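## Task

Scene 1: one gripper is already holding a yellow sulfur ball. Take a loose grey peg and push it fully into one of that ball's free holes so that it locks. Any pegs already seated in the ball must stay where they are.

## Robot and tools

Robot: two six-joint arms, left_arm and right_arm, each ending in a parallel two-finger gripper. In each scene one gripper starts out holding the coloured ball, so the other gripper fetches a peg and inserts it. Calibrated bases: left_arm at (+0.001, +0.366, +0.014) m, right_arm at (+0.006, -0.353, 0) m, both turned almost not at all about z. A camera stand is fixed behind the arms. Loose parts may get nudged now and then.

Frame: scene frame, origin at table height halfway between the nominal bases, +z up, +x out over the table, +y toward left_arm. Arm names do not match image sides. Reported end_effector_position (m) and end_effector_quat_wxyz use this frame; they may be a few cm off, more at long reach. The gripper's fingers point along its own +z and open along its own y; the reported point sits between the pads, roughly 1 cm back from the tips.

Row format (shared by execute_actions and move): one flat list of 14 numbers covering both arms, each in [-1, 1]: dx, dy, dz, rx, ry, rz, opening for left_arm, then the same seven for right_arm. dx, dy, dz are offsets along scene axes; rx, ry, rz form one rotation vector turning the gripper about its Hand target position. Scale: 1.0 = 0.6 m or 180 degrees. All offsets are measured from the arm's Hand target as it stood when the action or move began, never from the previous row, so sending the same offset twice moves it twice. Six zeros re-request the current Hand target. Opening is absolute, not an offset: +1 fully open (0.094 m), -1 closed. Any opening you send is a command, so repeat the present value to leave a gripper unchanged.

execute_actions(actions, cameras): actions is a list of actions; each action is up to 15 rows, one per 1/30 s step, and a short action repeats its last row until 15 steps are done. An empty list returns state plus all camera images. cameras picks images by name (cam_high, cam_left_wrist, cam_right_wrist, or ["all"]).

move(target, speed, blend, opening_speed, grip_force, blocking, cameras): drives each gripper in a straight line toward target, which is one 14-number row or a list of up to 15 rows, each counted from the same starting Hand targets. speed is path top speed in m/s (0.002 to 4.3, default 0.25; turning up to twice that in rad/s), one value or one per row. blend (m) rounds corners between listed rows; 0 stops at each. opening_speed sets finger speed on the -1..+1 scale per second (0.2 or more); use it to close gently. grip_force is newtons per pad, 10 to 50, one value or one per arm; it persists, and low values close slowly. blocking=false returns after about 0.5 s while the move keeps going. Moves last at most 10 s and do not avoid obstacles or the other arm. The result adds a move: line, e.g. done (at rest within 10 mm and 2 degrees), off_target, moving, held or fault, plus limits such as paced (pose clipped) or held (steps withheld).

wait(seconds 0 to 10): lets time pass holding the last commands. stop: brakes a running move. zoom_image(camera, region [x0, y0, x1, y1] pixels, max 504 each way) enlarges part of the newest image from that camera. finished_scene(scene 1 or 2): ends the scene permanently; call it only once the peg is locked and stable.

Results: Hand target is your last commanded pose after clipping; the gripper often rests a few cm short of it because of friction and load, which is not proof of contact. Resend the gap as an offset if needed. Orientation commands are clipped to 40 degrees from the measured orientation each step. grip_measured is the finger opening on the command scale; empty it reads a little wide, on a hard part a few hundredths narrower than the part. Force rises about 1 N per 0.001 below first contact, then jumps to the force limit. To release, command well above grip_measured. Joint torques are whole drive output including gravity, noisy and offset; joints 3 and 4 wrap at ±28 N m. Joint velocities show "within noise" when still. Camera calibrations (K, distortion, T_world_to_cam) are given for cam_high and both wrist cameras; wrist views may lag during motion, and the fixed camera can be shifted up to about 2.3 degrees and 9 mm.

Joint limits (rad): waist ±2.880, shoulder 0 to 3.142, elbow 0 to 3.019 (straight 2.964), wrist pitch -1.693 to 1.571, wrist yaw ±1.571, wrist roll ±2.094.

Avoid: collisions or squeezing between the two arms or their grippers and cameras, which can fail the scene outright; fast contact, since harder hits come from speed and from targets set far beyond the contact point; dropping parts, releasing moving parts, or letting anything leave the table; leaving an arm pressing into something (command back past the gripper to stop); paths passing close to an arm's own base; long stretched holds or pushes toward unreachable poses, which heat motors (MOTOR HOT near 85 °C; at 100 °C the arm goes limp for 30 to 60 s). Smooth, quick motion is preferred.

Each tool is called after ">>>" in YAML: its name, and indented under it one key for each argument.

## Session

>>> execute_actions:
  actions: []

Scene clock: 0.00 s.
left_arm: end_effector_position=(+0.2472, -0.0242, +0.1580) grip_measured=-0.540 end_effector_quat_wxyz=(+0.453, +0.569, +0.514, -0.455) | right_arm: end_effector_position=(+0.5270, -0.3435, +0.4923) grip_measured=+1.000 end_effector_quat_wxyz=(+0.707, -0.007, +0.707, +0.007)
Joint positions: left_arm=[-0.672 1.478 0.493 0.7 0.897 0.276 0.022] | right_arm=[0 1.047 1.047 0 0 0 0.094]
Joint velocities: within noise
Joint torques (N m): no reading
Motor temperatures (°C): left_arm=[31 33 30 30 32 29 29] | right_arm=[32 31 32 29 31 32 31]
Heat: left arm: hottest shoulder 33 °C; right arm: hottest waist 32 °C.
Hand target: left_arm +0.2524, -0.0287, +0.1669; +0.463, +0.570, +0.505, -0.453 | right_arm +0.5256, -0.3435, +0.5155; +0.722, -0.007, +0.692, +0.007
Tool commands: left_gripper/opening=-0.682579 right_gripper/opening=+1.0

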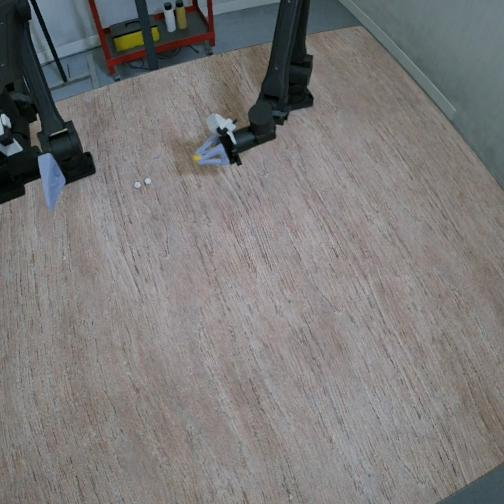

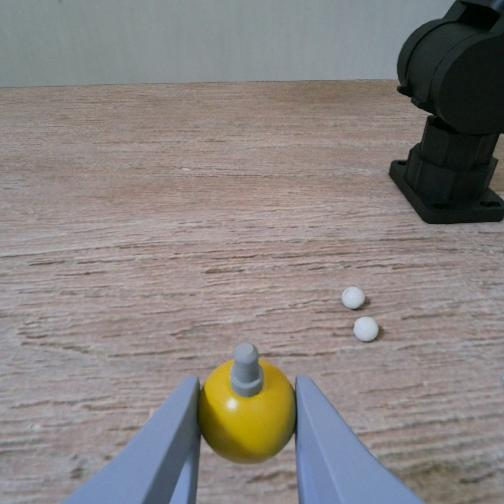

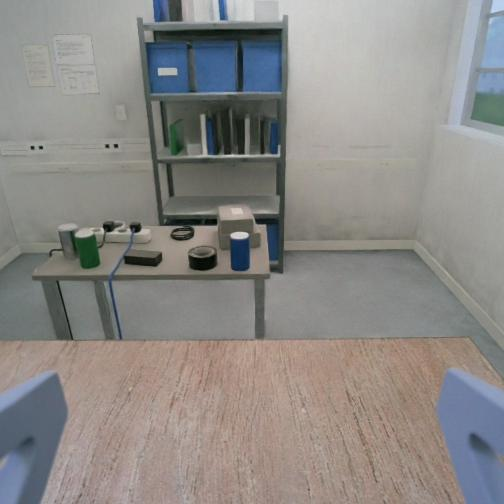

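>>> zoom_image:
  camera: "cam_high"
  region: [110, 100, 290, 230]

>>> zoom_image:
  camera: "cam_left_wrist"
  region: [300, 260, 420, 370]

>>> zoom_image:
  camera: "cam_left_wrist"
  region: [160, 320, 340, 480]

>>> zoom_image:
  camera: "cam_high"
  region: [120, 165, 165, 200]

Scaled by 2.800 from the camera's 504x504 image, which has a finer 720x720 frame.

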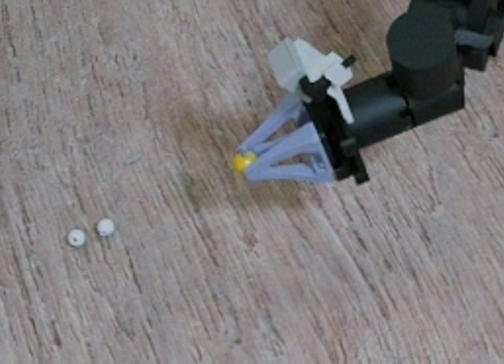

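Scaled by 4.200 from the camera's 504x504 image, which has a finer 720x720 frame.

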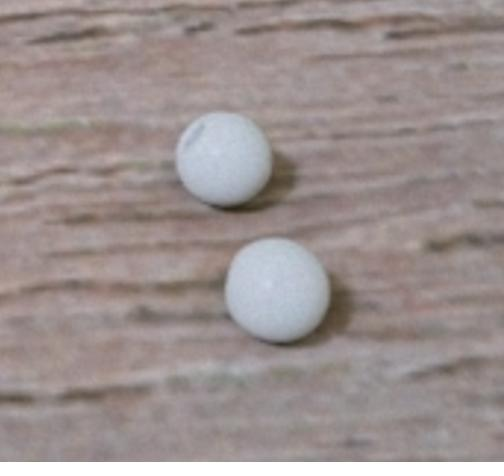

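Scaled by 2.800 from the camera's 504x504 image, which has a finer 720x720 frame.

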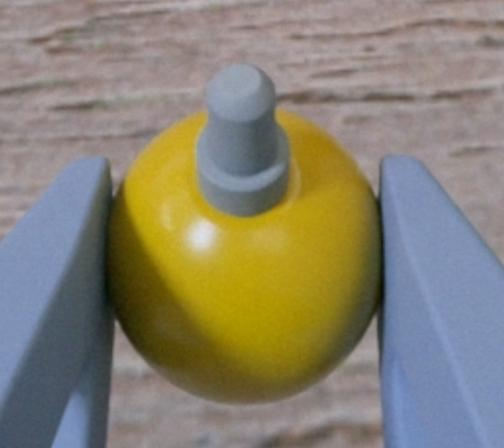

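Scaled by 11.200 from the camera's 504x504 image, which has a finer 720x720 frame.

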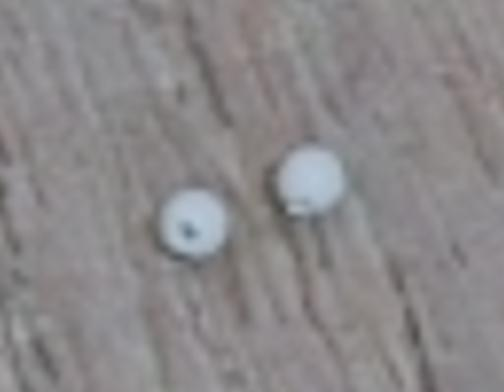

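>>> zoom_image:
  camera: "cam_high"
  region: [140, 140, 176, 176]

>>> zoom_image:
  camera: "cam_high"
  region: [180, 130, 230, 180]

>>> zoom_image:
  camera: "cam_high"
  region: [100, 180, 400, 480]

>>> zoom_image:
  camera: "cam_high"
  region: [0, 180, 200, 380]

>>> zoom_image:
  camera: "cam_high"
  region: [80, 60, 230, 210]

>>> zoom_image:
  camera: "cam_high"
  region: [250, 20, 504, 270]

Scaled by 14.000 from the camera's 504x504 image, which has a finer 720x720 frame.

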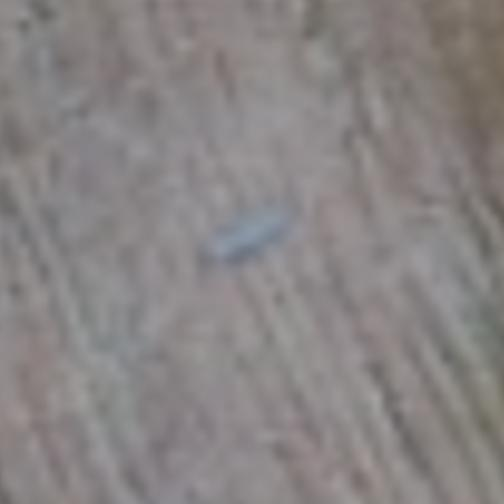

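Scaled by 10.080 from the camera's 504x504 image, which has a finer 720x720 frame.

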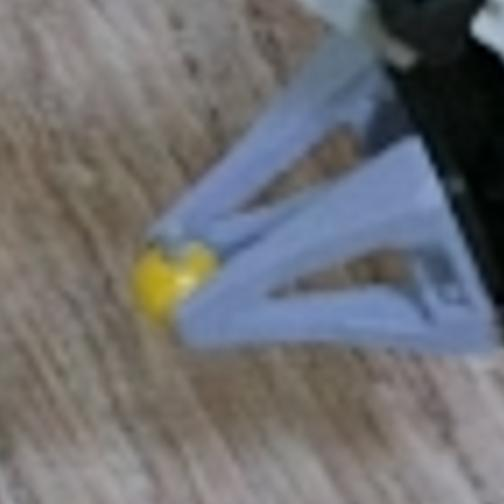

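Scaled by 1.680 from the camera's 504x504 image, which has a finer 720x720 frame.

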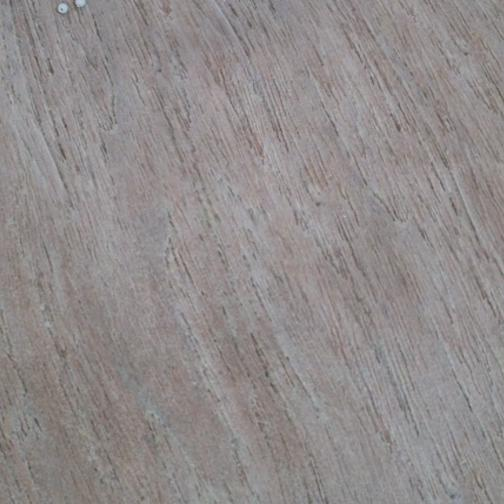

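Scaled by 2.520 from the camera's 504x504 image, which has a finer 720x720 frame.

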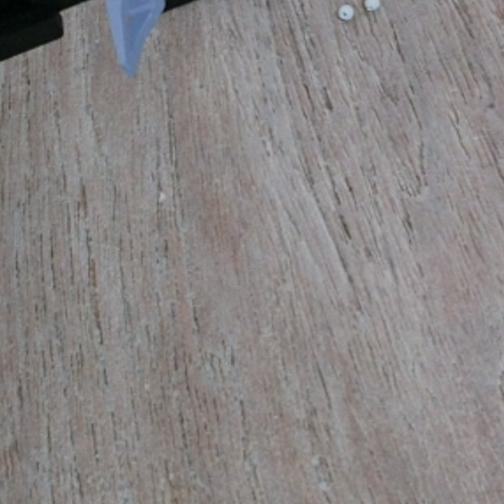

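Scaled by 3.360 from the camera's 504x504 image, which has a finer 720x720 frame.

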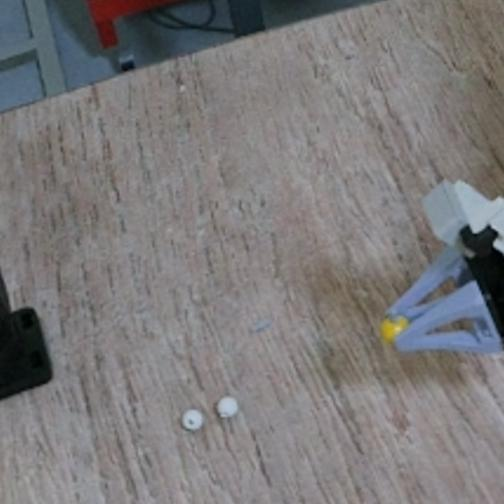

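Scaled by 1.984 from the camera's 504x504 image, which has a finer 720x720 frame.

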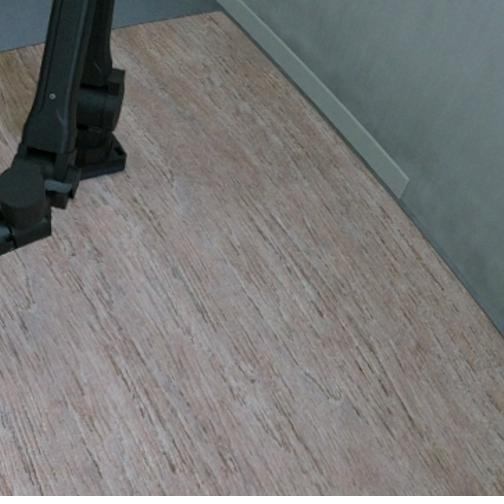

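>>> zoom_image:
  camera: "cam_left_wrist"
  region: [434, 340, 504, 410]

Scaled by 7.200 from the camera's 504x504 image, which has a finer 720x720 frame.

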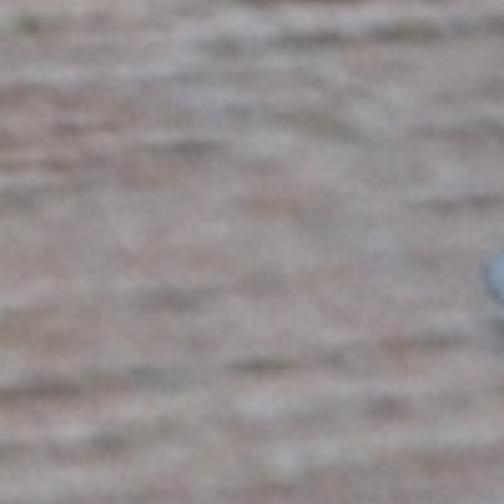

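>>> move:
  target: [0,0,0,0,0,0,-0.682579,-0.709,0.339,-0.3925,-0.3977,0.39,0.3738,1]
  speed: 0.3
  cameras: ["all"]

Scene clock: 27.83 s.
left_arm: end_effector_position=(+0.2472, -0.0242, +0.1580) grip_measured=-0.540 end_effector_quat_wxyz=(+0.453, +0.569, +0.514, -0.455) | right_arm: end_effector_position=(+0.0991, -0.1481, +0.2629) grip_measured=+1.000 end_effector_quat_wxyz=(+0.014, +0.708, -0.706, +0.006)
Joint positions: left_arm=[-0.672 1.478 0.493 0.7 0.897 0.276 0.022] | right_arm=[1.128 0.937 1.028 -1.693 0.002 -0.426 0.094]
Joint torques (N m): left_arm=[1.26 -11.52 8.08 1.48 0.11 -0.08] | right_arm=[0.56 -2.67 12.46 0.2 -0.19 0.17]
Motor temperatures (°C): left_arm=[31 34 33 30 32 29 30] | right_arm=[32 31 37 29 31 32 31]
Heat: left arm: hottest shoulder 34 °C; right arm: hottest elbow 37 °C.
Hand target: left_arm +0.2524, -0.0287, +0.1669; +0.463, +0.570, +0.505, -0.453 | right_arm +0.1001, -0.1401, +0.2799; +0.000, +0.707, -0.707, +0.001
Off the commanded pose: left_arm 0.011 m, 1 deg | right_arm 0.019 m, 2 deg.
joint sent to its limit (right arm) — joint 4 (wrist pitch), lower limit. The joint targets still meet the commanded pose.
move: off_target (left_arm, right_arm)
camera_calibration:
cam_right_wrist: T_world_to_cam=[[0.999985, -0.000224027, 0.00549356, -0.102345], [-0.00262966, -0.896965, 0.442094, -0.21246], [0.00482849, -0.442102, -0.896952, 0.254082], [0, 0, 0, 1]] pos_world=[0.100558, -0.0782617, 0.322389]

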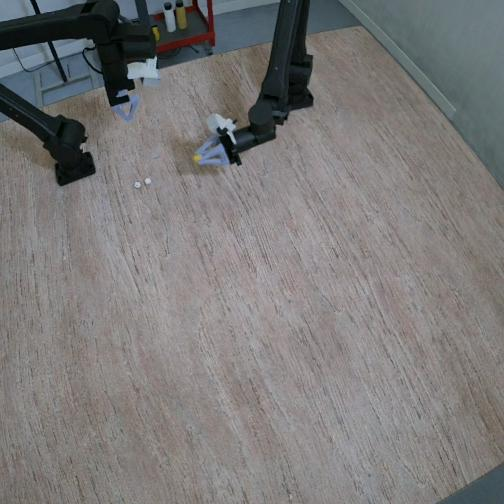

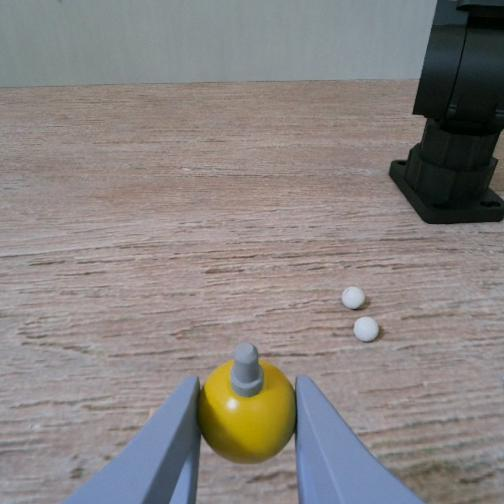

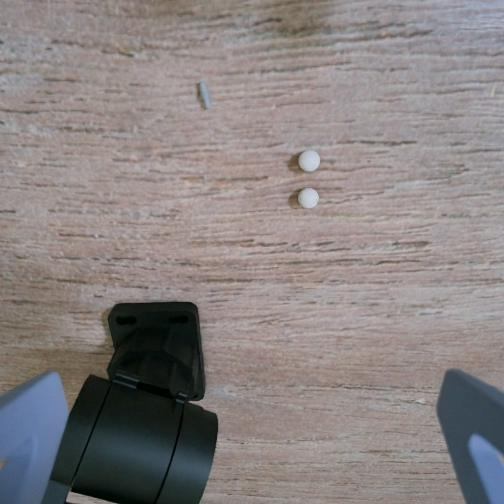

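>>> zoom_image:
  camera: "cam_right_wrist"
  region: [180, 70, 230, 120]

>>> zoom_image:
  camera: "cam_left_wrist"
  region: [190, 330, 310, 470]

Scaled by 10.080 from the camera's 504x504 image, which has a finer 720x720 frame.

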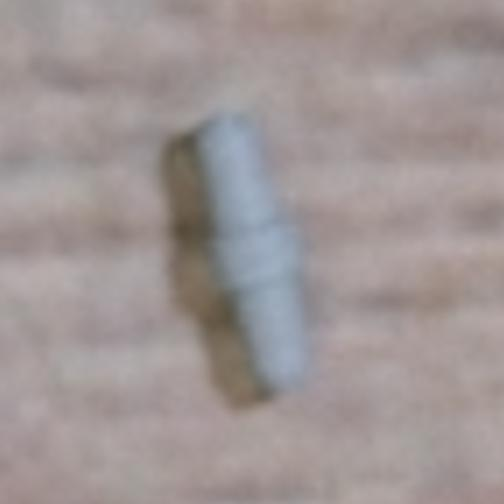

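Scaled by 3.600 from the camera's 504x504 image, which has a finer 720x720 frame.

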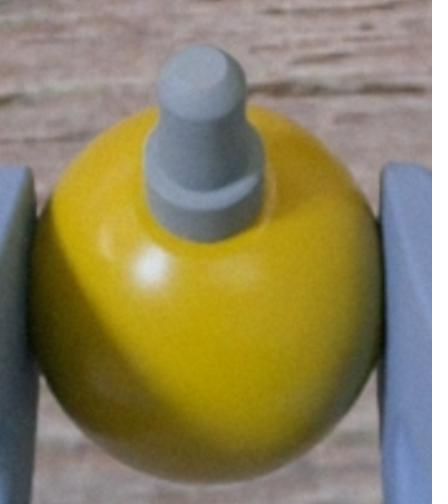

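>>> move:
  target: [0.217,0.05,0.133,0,0,0,-0.682579,0.333,0.1,-0.0265,0.4873,-0.1306,-0.1306,1]
  speed: 0.2
  cameras: ["all"]

Scene clock: 64.07 s.
left_arm: end_effector_position=(+0.3636, +0.0054, +0.2300) grip_measured=-0.540 end_effector_quat_wxyz=(+0.446, +0.565, +0.518, -0.463) | right_arm: end_effector_position=(+0.2970, -0.0797, +0.2598) grip_measured=+1.000 end_effector_quat_wxyz=(+0.607, -0.358, +0.616, +0.352)
Joint positions: left_arm=[-0.434 1.472 0.801 0.248 1.13 0.41 0.022] | right_arm=[0.52 0.912 0.338 0.555 -0.513 -0.011 0.094]
Joint torques (N m): left_arm=[1.9 -12.63 13.11 0.9 0.35 0.06] | right_arm=[-0.5 -2.02 9.07 3.34 -0.06 0.15]
Heat: left arm: hottest shoulder 35 °C; right arm: hottest elbow 38 °C.
Hand target: left_arm +0.3826, +0.0013, +0.2468; +0.463, +0.570, +0.506, -0.453 | right_arm +0.2999, -0.0801, +0.2640; +0.612, -0.353, +0.613, +0.353
Off the commanded pose: left_arm 0.026 m, 3 deg | right_arm 0.005 m, 1 deg.
move: off_target (left_arm)
camera_calibration:
cam_left_wrist: T_world_to_cam=[[-0.997101, 0.0642566, -0.0407559, 0.370494], [0.070081, 0.566854, -0.820832, 0.19699], [-0.0296412, -0.821309, -0.569714, 0.228087], [0, 0, 0, 1]] pos_world=[0.362375, 0.0518587, 0.30674]
cam_right_wrist: T_world_to_cam=[[0.860385, -0.509644, -0.000768598, -0.29779], [-0.220305, -0.37056, -0.902303, 0.30663], [0.459568, 0.776498, -0.431101, 0.121615], [0, 0, 0, 1]] pos_world=[0.267876, -0.132576, 0.328873]

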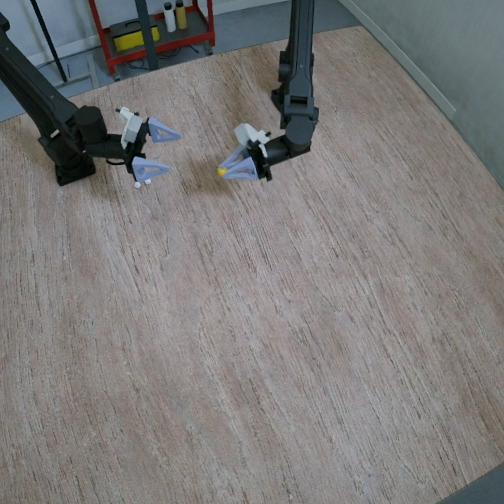

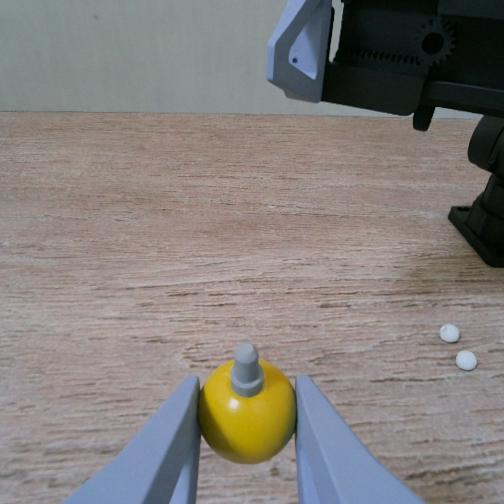

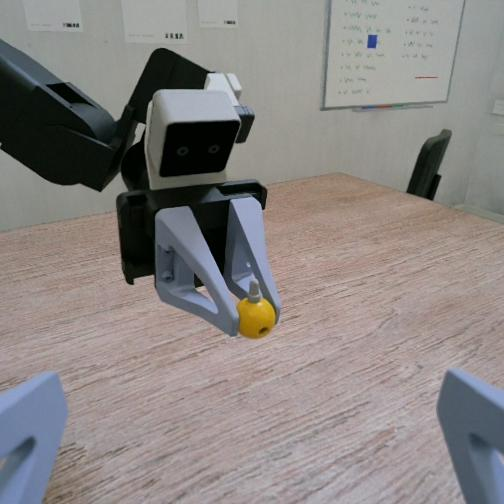

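>>> zoom_image:
  camera: "cam_right_wrist"
  region: [220, 270, 290, 350]

Scaled by 6.300 from the camera's 504x504 image, which has a finer 720x720 frame.

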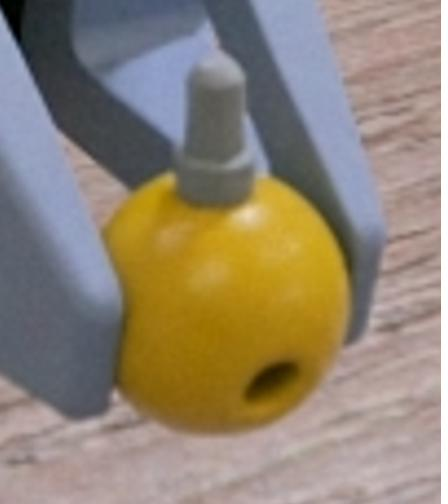

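>>> zoom_image:
  camera: "cam_right_wrist"
  region: [120, 80, 300, 360]

>>> zoom_image:
  camera: "cam_right_wrist"
  region: [0, 340, 504, 504]

Scaled by 1.800 from the camera's 504x504 image, which has a finer 720x720 frame.

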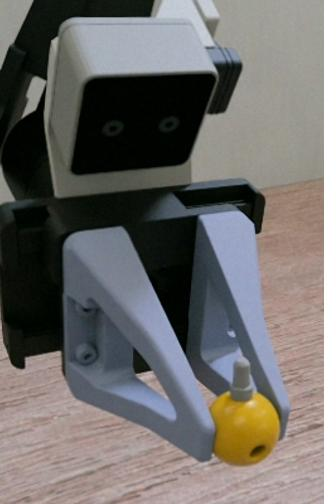

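Scaled by 1.000.

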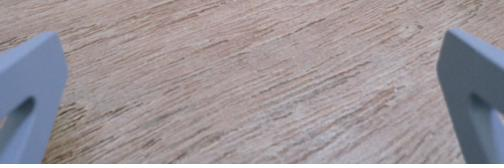

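>>> move:
  target: [0.05,0,0.03,0.0345,0.5173,0.0583,-0.682579,-0.385,-0.042,-0.165,-0.4999,0.0891,0.1737,1]
  speed: 0.2
  cameras: ["all"]

Scene clock: 107.70 s.
left_arm: end_effector_position=(+0.3943, +0.0035, +0.2521) grip_measured=-0.540 end_effector_quat_wxyz=(-0.054, +0.038, +0.754, -0.654) | right_arm: end_effector_position=(+0.0667, -0.1205, +0.1475) grip_measured=+1.000 end_effector_quat_wxyz=(+0.017, +0.765, -0.643, +0.006)
Joint positions: left_arm=[-0.396 1.538 0.935 0.152 1.244 -1.173 0.022] | right_arm=[1.295 1.012 0.768 -1.363 -0.003 -0.43 0.094]
Joint torques (N m): left_arm=[1.96 -13.68 12.77 1.74 0.31 -0.16] | right_arm=[0.32 -3.25 12.71 0.23 -0.05 0.17]
Motor temperatures (°C): left_arm=[31 36 43 30 32 29 31] | right_arm=[32 31 39 30 31 32 31]
Heat: left arm: hottest elbow 43 °C; right arm: hottest elbow 39 °C.
Hand target: left_arm +0.4126, +0.0012, +0.2647; -0.041, +0.042, +0.749, -0.660 | right_arm +0.0689, -0.1053, +0.1651; +0.000, +0.765, -0.644, +0.000
Off the commanded pose: left_arm 0.022 m, 2 deg | right_arm 0.023 m, 2 deg.
move: off_target (left_arm, right_arm)
camera_calibration:
cam_left_wrist: T_world_to_cam=[[-0.00445496, -0.144774, 0.989455, -0.248255], [-0.845702, 0.528565, 0.0735302, 0.349943], [-0.533637, -0.836456, -0.12479, 0.326627], [0, 0, 0, 1]] pos_world=[0.469142, 0.0523011, 0.260665]
cam_right_wrist: T_world_to_cam=[[0.985428, 0.170082, -0.00193712, -0.0466991], [0.153185, -0.882466, 0.444735, -0.145676], [0.0739319, -0.438551, -0.89566, 0.158536], [0, 0, 0, 1]] pos_world=[0.0566132, -0.0510855, 0.206691]

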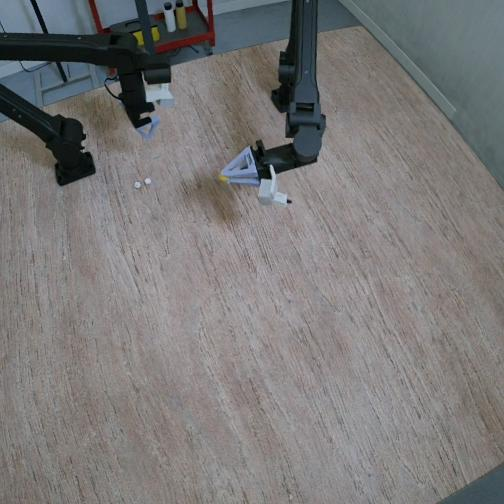

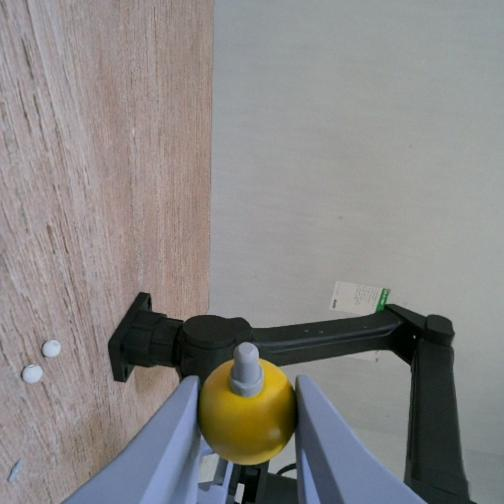

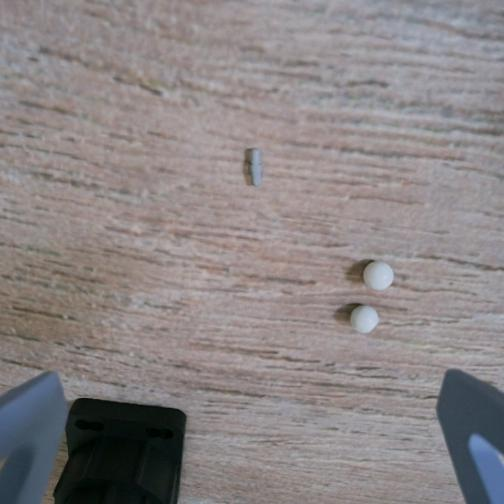

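>>> move:
  target: [0,0,0,0,0,0,-0.682579,0.0043,0.0183,-0.146,0.0108,-0.004,0.0217,0.2]
  speed: 0.1
  cameras: ["cam_right_wrist"]

Scene clock: 114.23 s.
left_arm: end_effector_position=(+0.3945, +0.0035, +0.2525) grip_measured=-0.540 end_effector_quat_wxyz=(-0.054, +0.038, +0.754, -0.654) | right_arm: end_effector_position=(+0.0721, -0.0990, +0.0772) grip_measured=+0.201 end_effector_quat_wxyz=(-0.012, +0.781, -0.625, -0.005)
Joint positions: left_arm=[-0.396 1.538 0.935 0.156 1.244 -1.175 0.022] | right_arm=[1.298 1.116 0.639 -1.067 0 -0.475 0.056]
Joint torques (N m): left_arm=[1.73 -13.8 12.66 1.72 0.29 -0.13] | right_arm=[0.56 -4.07 8.23 1.25 -0.06 0]
Heat: left arm: hottest elbow 43 °C; right arm: hottest elbow 40 °C.
Hand target: left_arm +0.4126, +0.0012, +0.2648; -0.041, +0.042, +0.749, -0.660 | right_arm +0.0715, -0.0943, +0.0775; -0.017, +0.786, -0.617, -0.006
Off the commanded pose: left_arm 0.022 m, 2 deg | right_arm 0.005 m, 1 deg.
move: off_target (left_arm)
camera_calibration:
cam_right_wrist: T_world_to_cam=[[0.975883, 0.216434, 0.0284218, -0.0529397], [0.188005, -0.899493, 0.394419, -0.0967027], [0.110931, -0.379564, -0.918491, 0.109547], [0, 0, 0, 1]] pos_world=[0.0576914, -0.0339454, 0.140264]
Images, in order (width x height): cam_right_wrist 504x504.

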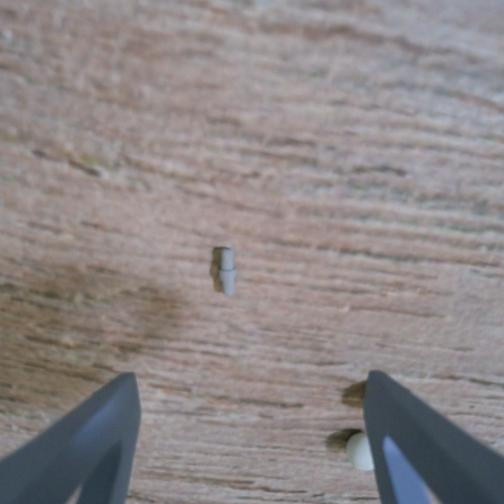

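>>> move:
  target: [0,0,0,0,0,0,-0.682579,-0.0052,-0.0153,-0.0787,-0.008,0.0022,0.0083,0]
  speed: 0.06
  cameras: ["cam_right_wrist"]

Scene clock: 126.47 s.
left_arm: end_effector_position=(+0.3945, +0.0035, +0.2525) grip_measured=-0.540 end_effector_quat_wxyz=(-0.054, +0.038, +0.754, -0.654) | right_arm: end_effector_position=(+0.0695, -0.1078, +0.0306) grip_measured=+0.001 end_effector_quat_wxyz=(-0.001, +0.789, -0.615, +0.000)
Joint positions: left_arm=[-0.396 1.538 0.935 0.156 1.244 -1.175 0.022] | right_arm=[1.299 1.199 0.554 -0.924 0 -0.499 0.047]
Joint torques (N m): left_arm=[1.79 -13.74 12.68 1.77 0.29 -0.13] | right_arm=[0.32 -4.13 7.34 1.25 -0.1 -0.01]
Heat: left arm: hottest elbow 43 °C; right arm: hottest elbow 40 °C.
Hand target: left_arm +0.4126, +0.0012, +0.2648; -0.041, +0.042, +0.749, -0.660 | right_arm +0.0684, -0.1036, +0.0302; -0.005, +0.794, -0.607, -0.002
Off the commanded pose: left_arm 0.022 m, 2 deg | right_arm 0.004 m, 1 deg.
move: off_target (left_arm)
camera_calibration:
cam_right_wrist: T_world_to_cam=[[0.970144, 0.24191, 0.0173202, -0.043671], [0.213222, -0.884763, 0.414404, -0.0864148], [0.115573, -0.398339, -0.909928, 0.0610448], [0, 0, 0, 1]] pos_world=[0.0537375, -0.0415756, 0.0921134]
Images, in order (width x height): cam_right_wrist 504x504.

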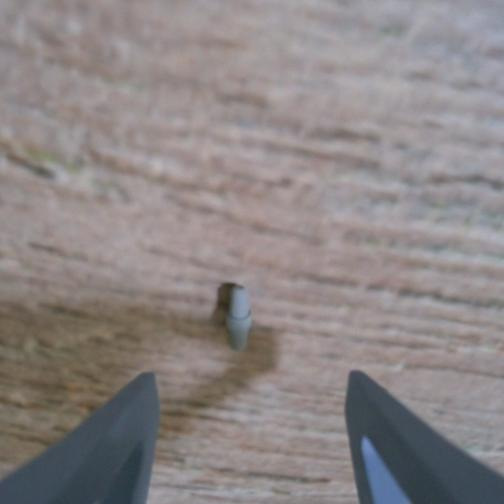

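>>> move:
  target: [0,0,0,0,0,0,-0.682579,-0.0043,-0.0018,-0.0243,0,0,0.004,-0.3]
  speed: 0.04
  cameras: ["cam_right_wrist"]

>>> zoom_image:
  camera: "cam_right_wrist"
  region: [150, 270, 350, 470]

Scene clock: 133.97 s.
left_arm: end_effector_position=(+0.3945, +0.0035, +0.2525) grip_measured=-0.540 end_effector_quat_wxyz=(-0.054, +0.038, +0.754, -0.654) | right_arm: end_effector_position=(+0.0670, -0.1083, +0.0164) grip_measured=-0.299 end_effector_quat_wxyz=(-0.002, +0.793, -0.610, -0.001)
Joint positions: left_arm=[-0.396 1.538 0.935 0.156 1.244 -1.175 0.022] | right_arm=[1.308 1.229 0.53 -0.868 0 -0.504 0.033]
Joint torques (N m): left_arm=[1.79 -13.92 12.68 1.72 0.29 -0.14] | right_arm=[0.44 -4.6 6.93 1.14 -0.11 -0.02]
Heat: left arm: hottest elbow 43 °C; right arm: hottest elbow 39 °C.
Hand target: left_arm +0.4126, +0.0012, +0.2648; -0.041, +0.042, +0.749, -0.660 | right_arm +0.0658, -0.1047, +0.0156; -0.005, +0.798, -0.602, -0.002
Off the commanded pose: left_arm 0.022 m, 2 deg | right_arm 0.004 m, 1 deg.
move: off_target (left_arm)
camera_calibration:
cam_right_wrist: T_world_to_cam=[[0.966925, 0.254422, 0.0180316, -0.0393378], [0.224509, -0.882526, 0.413211, -0.0809608], [0.121043, -0.395496, -0.910457, 0.0482694], [0, 0, 0, 1]] pos_world=[0.0503705, -0.0423513, 0.0781104]
Images, in order (width x height): cam_right_wrist 504x504.

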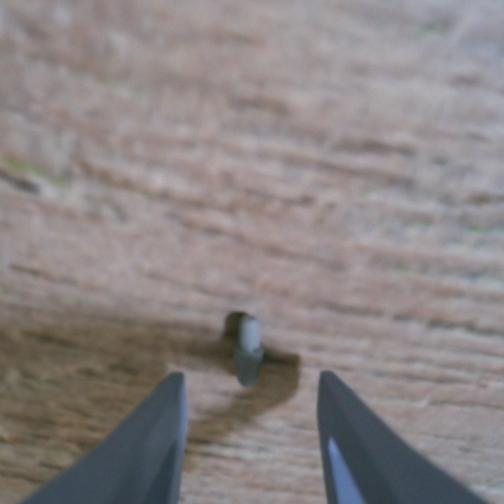

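Scaled by 2.520 from the camera's 504x504 image, which has a finer 720x720 frame.

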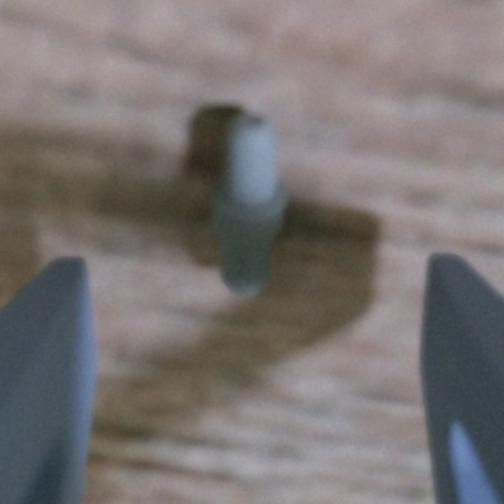

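>>> move:
  target: [0,0,0,0,0,0,-0.682579,-0.0013,-0.0003,-0.0083,0,0,-0.008,-0.3]
  speed: 0.03
  cameras: ["cam_right_wrist"]

>>> zoom_image:
  camera: "cam_right_wrist"
  region: [150, 270, 350, 470]

Scene clock: 138.13 s.
left_arm: end_effector_position=(+0.3945, +0.0035, +0.2525) grip_measured=-0.540 end_effector_quat_wxyz=(-0.054, +0.038, +0.754, -0.654) | right_arm: end_effector_position=(+0.0663, -0.1081, +0.0116) grip_measured=-0.299 end_effector_quat_wxyz=(-0.002, +0.791, -0.611, -0.001)
Joint positions: left_arm=[-0.396 1.538 0.935 0.156 1.244 -1.175 0.022] | right_arm=[1.311 1.241 0.523 -0.849 0 -0.496 0.033]
Joint torques (N m): left_arm=[1.73 -13.68 12.7 1.7 0.3 -0.13] | right_arm=[0.26 -4.48 6.82 1.26 -0.1 0.14]
Heat: left arm: hottest elbow 43 °C; right arm: hottest elbow 39 °C.
Hand target: left_arm +0.4126, +0.0012, +0.2648; -0.041, +0.042, +0.749, -0.660 | right_arm +0.0650, -0.1048, +0.0107; -0.005, +0.791, -0.612, -0.002
Off the commanded pose: left_arm 0.022 m, 2 deg | right_arm 0.004 m, 0 deg.
move: off_target (left_arm)
camera_calibration:
cam_right_wrist: T_world_to_cam=[[0.967983, 0.250342, 0.0183967, -0.0390345], [0.220719, -0.883764, 0.412606, -0.0785971], [0.119551, -0.395335, -0.910724, 0.044098], [0, 0, 0, 1]] pos_world=[0.0498607, -0.0422558, 0.0733089]
Images, in order (width x height): cam_right_wrist 504x504.

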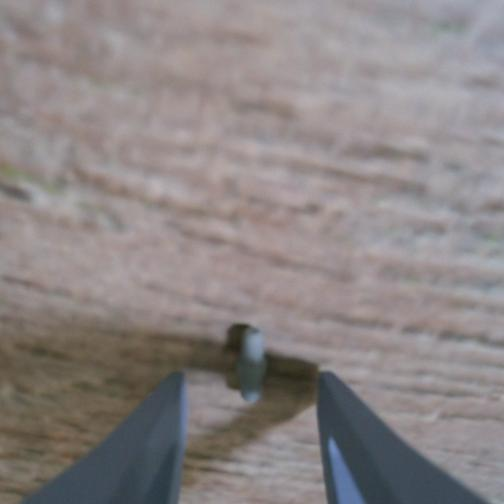

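Scaled by 2.520 from the camera's 504x504 image, which has a finer 720x720 frame.

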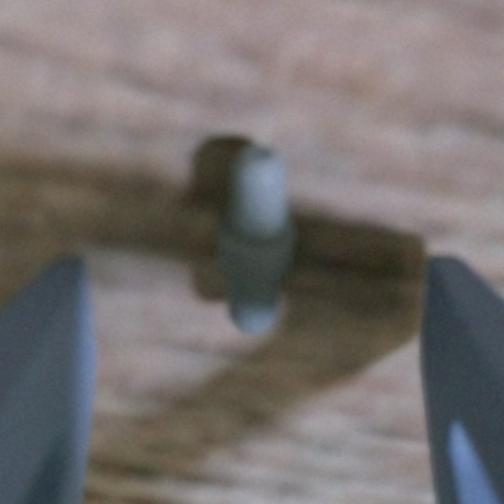

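>>> move:
  target: [0,0,0,0,0,0,-0.682579,0.0004,-0.0016,-0.0018,0,0,0,-0.3]
  speed: 0.02

>>> move:
  target: [0,0,0,0,0,0,-0.682579,0,0,0,0,0,0,-0.8]
  opening_speed: 0.4
  cameras: ["cam_right_wrist"]

>>> zoom_image:
  camera: "cam_right_wrist"
  region: [150, 270, 350, 470]

Scene clock: 141.77 s.
left_arm: end_effector_position=(+0.3945, +0.0035, +0.2525) grip_measured=-0.540 end_effector_quat_wxyz=(-0.054, +0.038, +0.754, -0.654) | right_arm: end_effector_position=(+0.0660, -0.1092, +0.0104) grip_measured=-0.299 end_effector_quat_wxyz=(-0.002, +0.791, -0.612, -0.001)
Joint positions: left_arm=[-0.396 1.538 0.935 0.156 1.244 -1.175 0.022] | right_arm=[1.311 1.241 0.519 -0.845 0 -0.496 0.033]
Joint torques (N m): left_arm=[1.85 -13.92 12.7 1.72 0.3 -0.13] | right_arm=[0.15 -4.48 6.82 1.1 -0.1 0.15]
Heat: left arm: hottest elbow 44 °C; right arm: hottest elbow 39 °C.
Hand target: left_arm +0.4126, +0.0012, +0.2648; -0.041, +0.042, +0.749, -0.660 | right_arm +0.0652, -0.1058, +0.0095; -0.005, +0.791, -0.612, -0.001
Off the commanded pose: left_arm 0.022 m, 2 deg | right_arm 0.004 m, 0 deg.
move: off_target (left_arm)

Scene clock: 143.33 s.
left_arm: end_effector_position=(+0.3945, +0.0035, +0.2525) grip_measured=-0.540 end_effector_quat_wxyz=(-0.054, +0.038, +0.754, -0.654) | right_arm: end_effector_position=(+0.0660, -0.1091, +0.0104) grip_measured=-0.798 end_effector_quat_wxyz=(-0.002, +0.791, -0.612, -0.001)
Joint positions: left_arm=[-0.396 1.538 0.935 0.156 1.244 -1.175 0.022] | right_arm=[1.311 1.241 0.519 -0.845 0 -0.496 0.01]
Joint torques (N m): left_arm=[1.9 -13.86 12.67 1.72 0.3 -0.13] | right_arm=[0.44 -4.42 6.82 1.2 -0.11 0.14]
Heat: left arm: hottest elbow 44 °C; right arm: hottest elbow 39 °C.
Hand target: left_arm +0.4126, +0.0012, +0.2648; -0.041, +0.042, +0.749, -0.660 | right_arm +0.0652, -0.1058, +0.0095; -0.005, +0.791, -0.612, -0.001
Off the commanded pose: left_arm 0.022 m, 2 deg | right_arm 0.004 m, 0 deg.
move: off_target (left_arm)
camera_calibration:
cam_right_wrist: T_world_to_cam=[[0.968168, 0.249641, 0.0181922, -0.0387124], [0.220125, -0.883784, 0.412882, -0.0788681], [0.11915, -0.395734, -0.910603, 0.0426554], [0, 0, 0, 1]] pos_world=[0.0497585, -0.0431579, 0.0721095]
Images, in order (width x height): cam_right_wrist 504x504.

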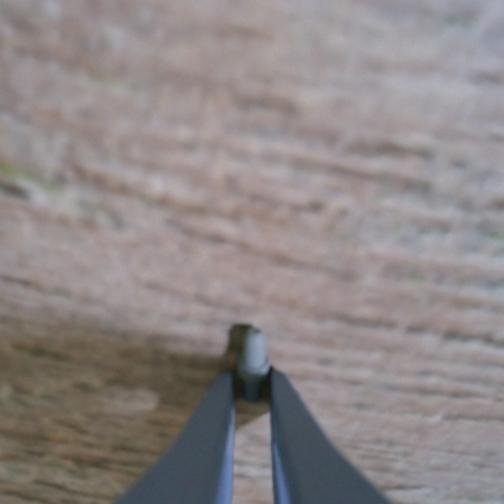

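Scaled by 2.520 from the camera's 504x504 image, which has a finer 720x720 frame.

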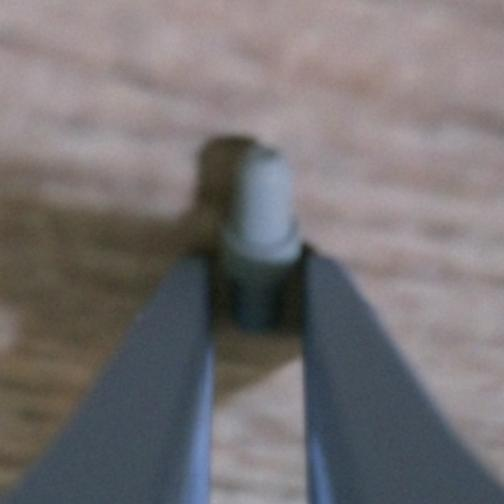

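>>> move:
  target: [0,0,0,0,0,0,-0.682579,0,0,0,0,0,0,-1]
  opening_speed: 0.2
  cameras: ["cam_right_wrist"]

>>> zoom_image:
  camera: "cam_right_wrist"
  region: [200, 300, 300, 400]

Scene clock: 146.40 s.
left_arm: end_effector_position=(+0.3945, +0.0035, +0.2525) grip_measured=-0.540 end_effector_quat_wxyz=(-0.054, +0.038, +0.754, -0.654) | right_arm: end_effector_position=(+0.0660, -0.1091, +0.0104) grip_measured=-0.941 end_effector_quat_wxyz=(-0.002, +0.791, -0.612, -0.001)
Joint positions: left_arm=[-0.396 1.538 0.935 0.156 1.244 -1.175 0.022] | right_arm=[1.311 1.241 0.519 -0.845 0 -0.496 0.003]
Joint torques (N m): left_arm=[1.85 -13.86 12.72 1.7 0.29 -0.13] | right_arm=[0.32 -4.48 6.9 1.25 -0.11 0.14]
Heat: left arm: hottest elbow 44 °C; right arm: hottest elbow 38 °C.
Hand target: left_arm +0.4126, +0.0012, +0.2648; -0.041, +0.042, +0.749, -0.660 | right_arm +0.0652, -0.1058, +0.0095; -0.005, +0.791, -0.612, -0.001
Off the commanded pose: left_arm 0.022 m, 2 deg | right_arm 0.004 m, 0 deg.
move: off_target (left_arm)
camera_calibration:
cam_right_wrist: T_world_to_cam=[[0.968168, 0.249641, 0.0181922, -0.0387124], [0.220125, -0.883784, 0.412882, -0.0788681], [0.11915, -0.395734, -0.910603, 0.0426554], [0, 0, 0, 1]] pos_world=[0.0497585, -0.0431579, 0.0721095]
Images, in order (width x height): cam_right_wrist 504x504.

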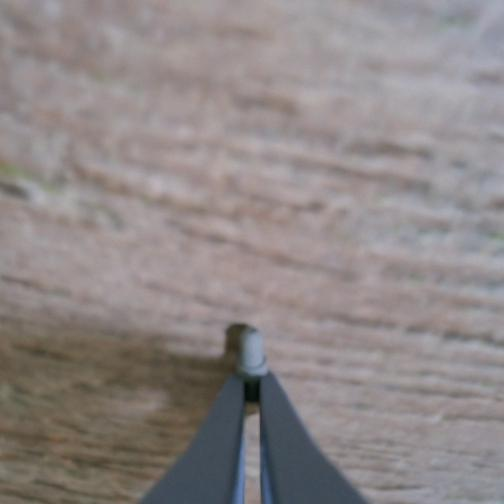

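Scaled by 5.040 from the camera's 504x504 image, which has a finer 720x720 frame.

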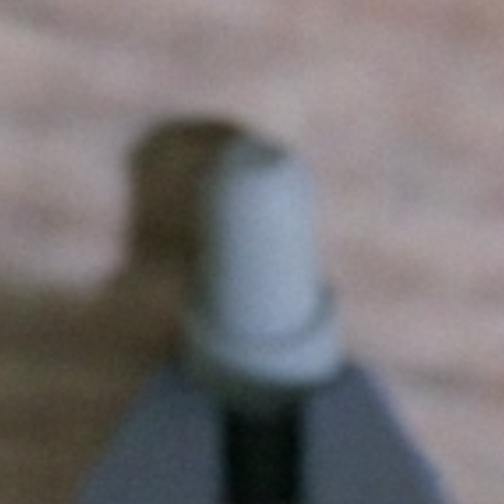

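>>> move:
  target:
    - [0,0,0,0,0,0,-0.682579,0,0,0.1667,0,0,0,-1]
    - [0,0,0,0,0,0,-0.682579,0.473,0.043,0.3175,0.5036,-0.0381,-0.1647,-1]
  speed: 0.2
  blend: 0.03
  cameras: ["all"]

>>> zoom_image:
  camera: "cam_right_wrist"
  region: [170, 120, 370, 320]

Scene clock: 163.00 s.
left_arm: end_effector_position=(+0.3945, +0.0035, +0.2525) grip_measured=-0.540 end_effector_quat_wxyz=(-0.054, +0.038, +0.754, -0.654) | right_arm: end_effector_position=(+0.3464, -0.0784, +0.1985) grip_measured=-0.942 end_effector_quat_wxyz=(+0.588, -0.391, +0.593, +0.388)
Joint positions: left_arm=[-0.396 1.538 0.935 0.156 1.244 -1.175 0.022] | right_arm=[0.38 1.345 0.382 0.951 -0.767 -0.009 0.003]
Joint torques (N m): left_arm=[2.02 -13.74 12.72 1.68 0.3 -0.15] | right_arm=[-0.73 -5.71 6.39 3.32 -0.06 0.14]
Heat: left arm: hottest elbow 44 °C; right arm: hottest elbow 38 °C.
Hand target: left_arm +0.4126, +0.0012, +0.2648; -0.041, +0.042, +0.749, -0.660 | right_arm +0.3491, -0.0800, +0.2002; +0.592, -0.387, +0.591, +0.388
Off the commanded pose: left_arm 0.022 m, 2 deg | right_arm 0.003 m, 1 deg.
move: off_target (left_arm)
camera_calibration:
cam_left_wrist: T_world_to_cam=[[-0.00483511, -0.143784, 0.989597, -0.248563], [-0.845898, 0.528376, 0.0726375, 0.350334], [-0.533323, -0.836747, -0.124181, 0.32644], [0, 0, 0, 1]] pos_world=[0.469243, 0.0523, 0.261068]
cam_right_wrist: T_world_to_cam=[[0.913101, -0.407728, -0.00185763, -0.349762], [-0.174521, -0.386711, -0.905537, 0.246302], [0.368495, 0.827171, -0.424264, 0.105612], [0, 0, 0, 1]] pos_world=[0.323436, -0.134719, 0.267193]

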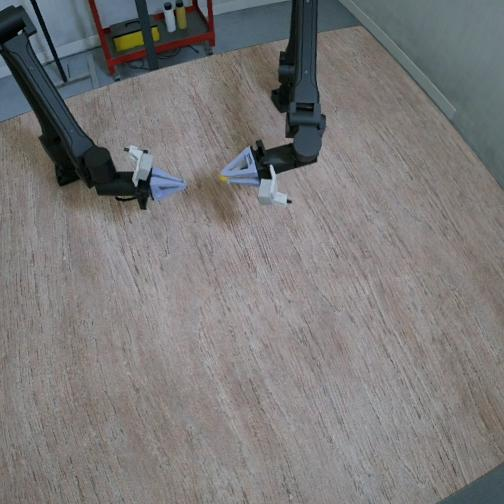

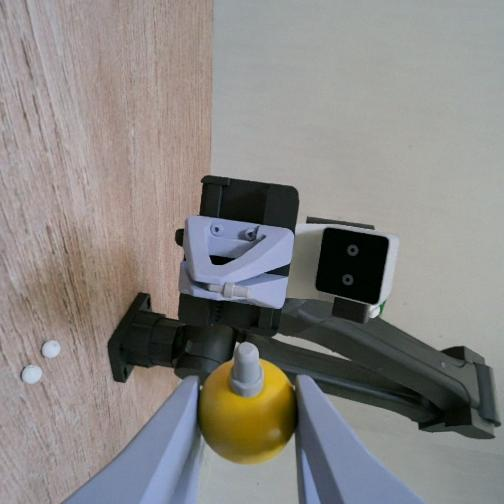

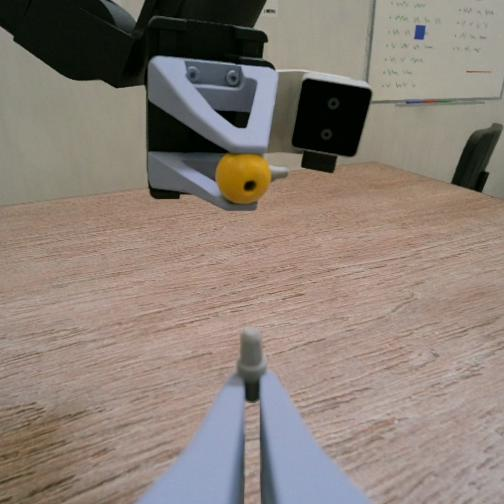

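Scaled by 2.520 from the camera's 504x504 image, which has a finer 720x720 frame.

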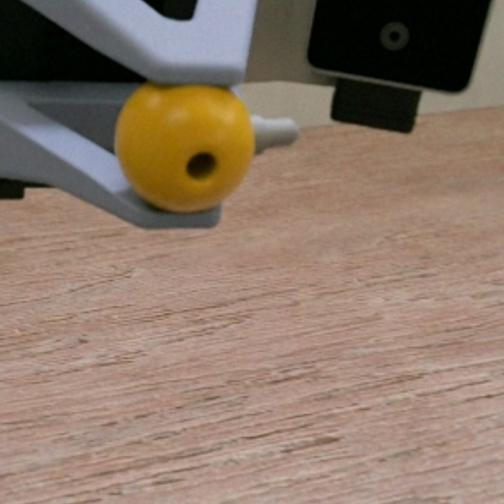

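>>> zoom_image:
  camera: "cam_right_wrist"
  region: [208, 142, 288, 222]

>>> zoom_image:
  camera: "cam_right_wrist"
  region: [202, 310, 302, 410]

>>> zoom_image:
  camera: "cam_left_wrist"
  region: [160, 310, 340, 490]

Scaled by 6.300 from the camera's 504x504 image, which has a finer 720x720 frame.

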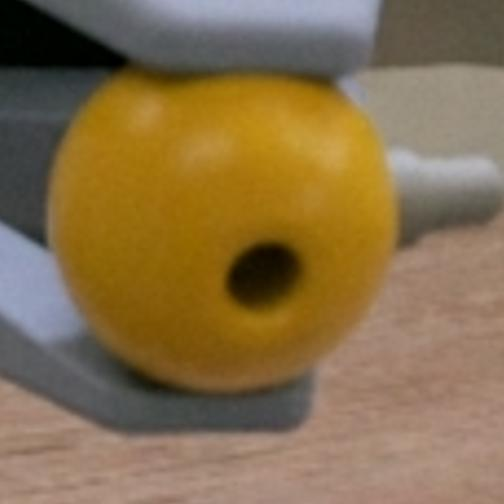

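Scaled by 5.040 from the camera's 504x504 image, which has a finer 720x720 frame.

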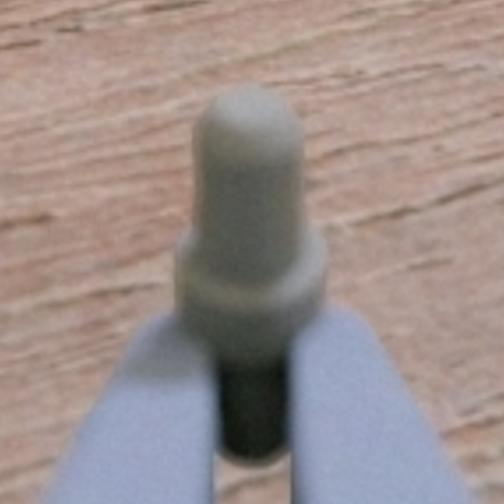

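Scaled by 2.800 from the camera's 504x504 image, which has a finer 720x720 frame.

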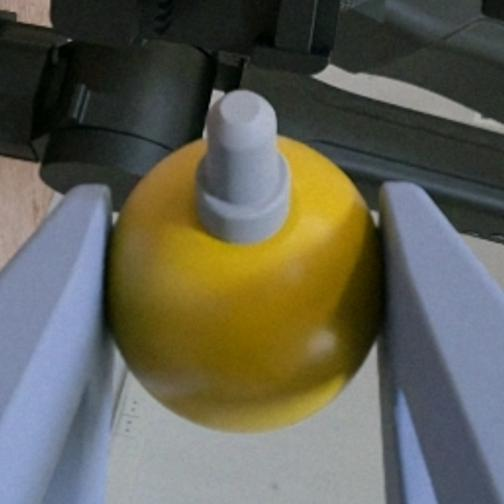

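>>> move:
  target: [0,0,0,0,0,0,-0.682579,0.07,-0.001,-0.06,0.0764,-0.0333,0,-1]
  speed: 0.12
  cameras: ["cam_right_wrist","cam_left_wrist"]

>>> zoom_image:
  camera: "cam_right_wrist"
  region: [200, 70, 320, 190]

Scene clock: 177.70 s.
left_arm: end_effector_position=(+0.3945, +0.0035, +0.2525) grip_measured=-0.540 end_effector_quat_wxyz=(-0.054, +0.038, +0.754, -0.654) | right_arm: end_effector_position=(+0.3825, -0.0801, +0.1574) grip_measured=-0.942 end_effector_quat_wxyz=(+0.632, -0.351, +0.550, +0.419)
Joint positions: left_arm=[-0.396 1.538 0.935 0.156 1.244 -1.175 0.022] | right_arm=[0.342 1.777 0.444 1.544 -0.782 0.167 0.003]
Joint torques (N m): left_arm=[1.79 -13.92 12.68 1.74 0.3 -0.15] | right_arm=[-1.03 -8.82 5.41 3.07 -0.12 0.16]
Heat: left arm: hottest elbow 45 °C; right arm: hottest elbow 37 °C.
Hand target: left_arm +0.4126, +0.0012, +0.2648; -0.041, +0.042, +0.749, -0.660 | right_arm +0.3911, -0.0806, +0.1642; +0.664, -0.333, +0.509, +0.435
Off the commanded pose: left_arm 0.022 m, 2 deg | right_arm 0.011 m, 7 deg.
joint sent to its limit (right arm) — joint 4 (wrist pitch), upper limit. The joint targets are off in orientation, not in position.
move: off_target (left_arm, right_arm)
camera_calibration:
cam_left_wrist: T_world_to_cam=[[-0.00483511, -0.143784, 0.989597, -0.248563], [-0.845898, 0.528376, 0.0726375, 0.350334], [-0.533323, -0.836747, -0.124181, 0.32644], [0, 0, 0, 1]] pos_world=[0.469243, 0.0523, 0.261068]
cam_right_wrist: T_world_to_cam=[[0.90899, -0.416283, -0.0211183, -0.379527], [-0.133524, -0.242818, -0.960839, 0.219238], [0.394853, 0.876212, -0.276303, 0.0467863], [0, 0, 0, 1]] pos_world=[0.355786, -0.145751, 0.215565]
Images, in order (width x height): cam_left_wrist 504x504, cam_right_wrist 504x504.

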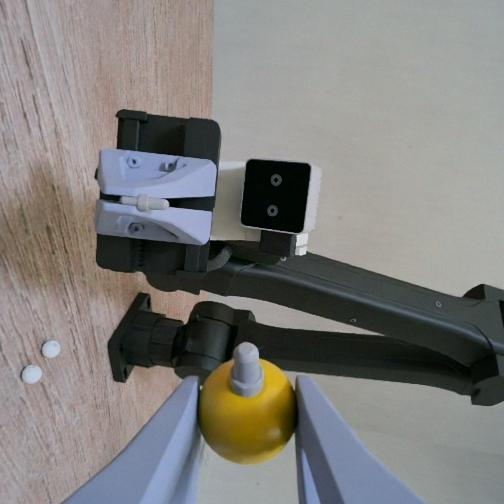

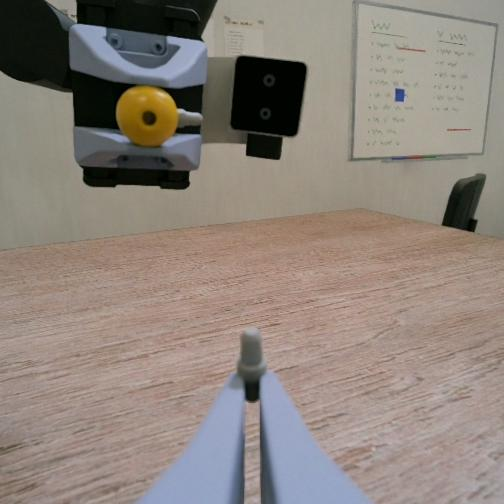

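Scaled by 4.200 from the camera's 504x504 image, which has a finer 720x720 frame.

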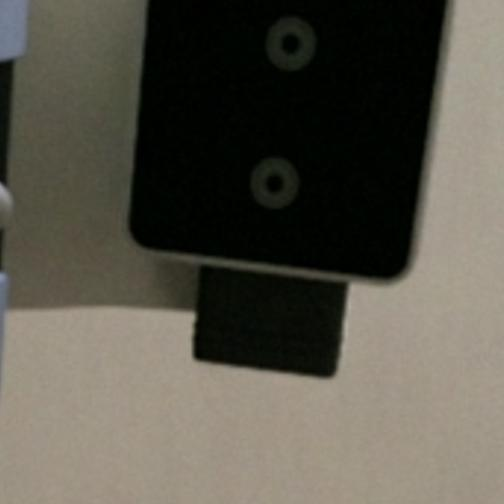

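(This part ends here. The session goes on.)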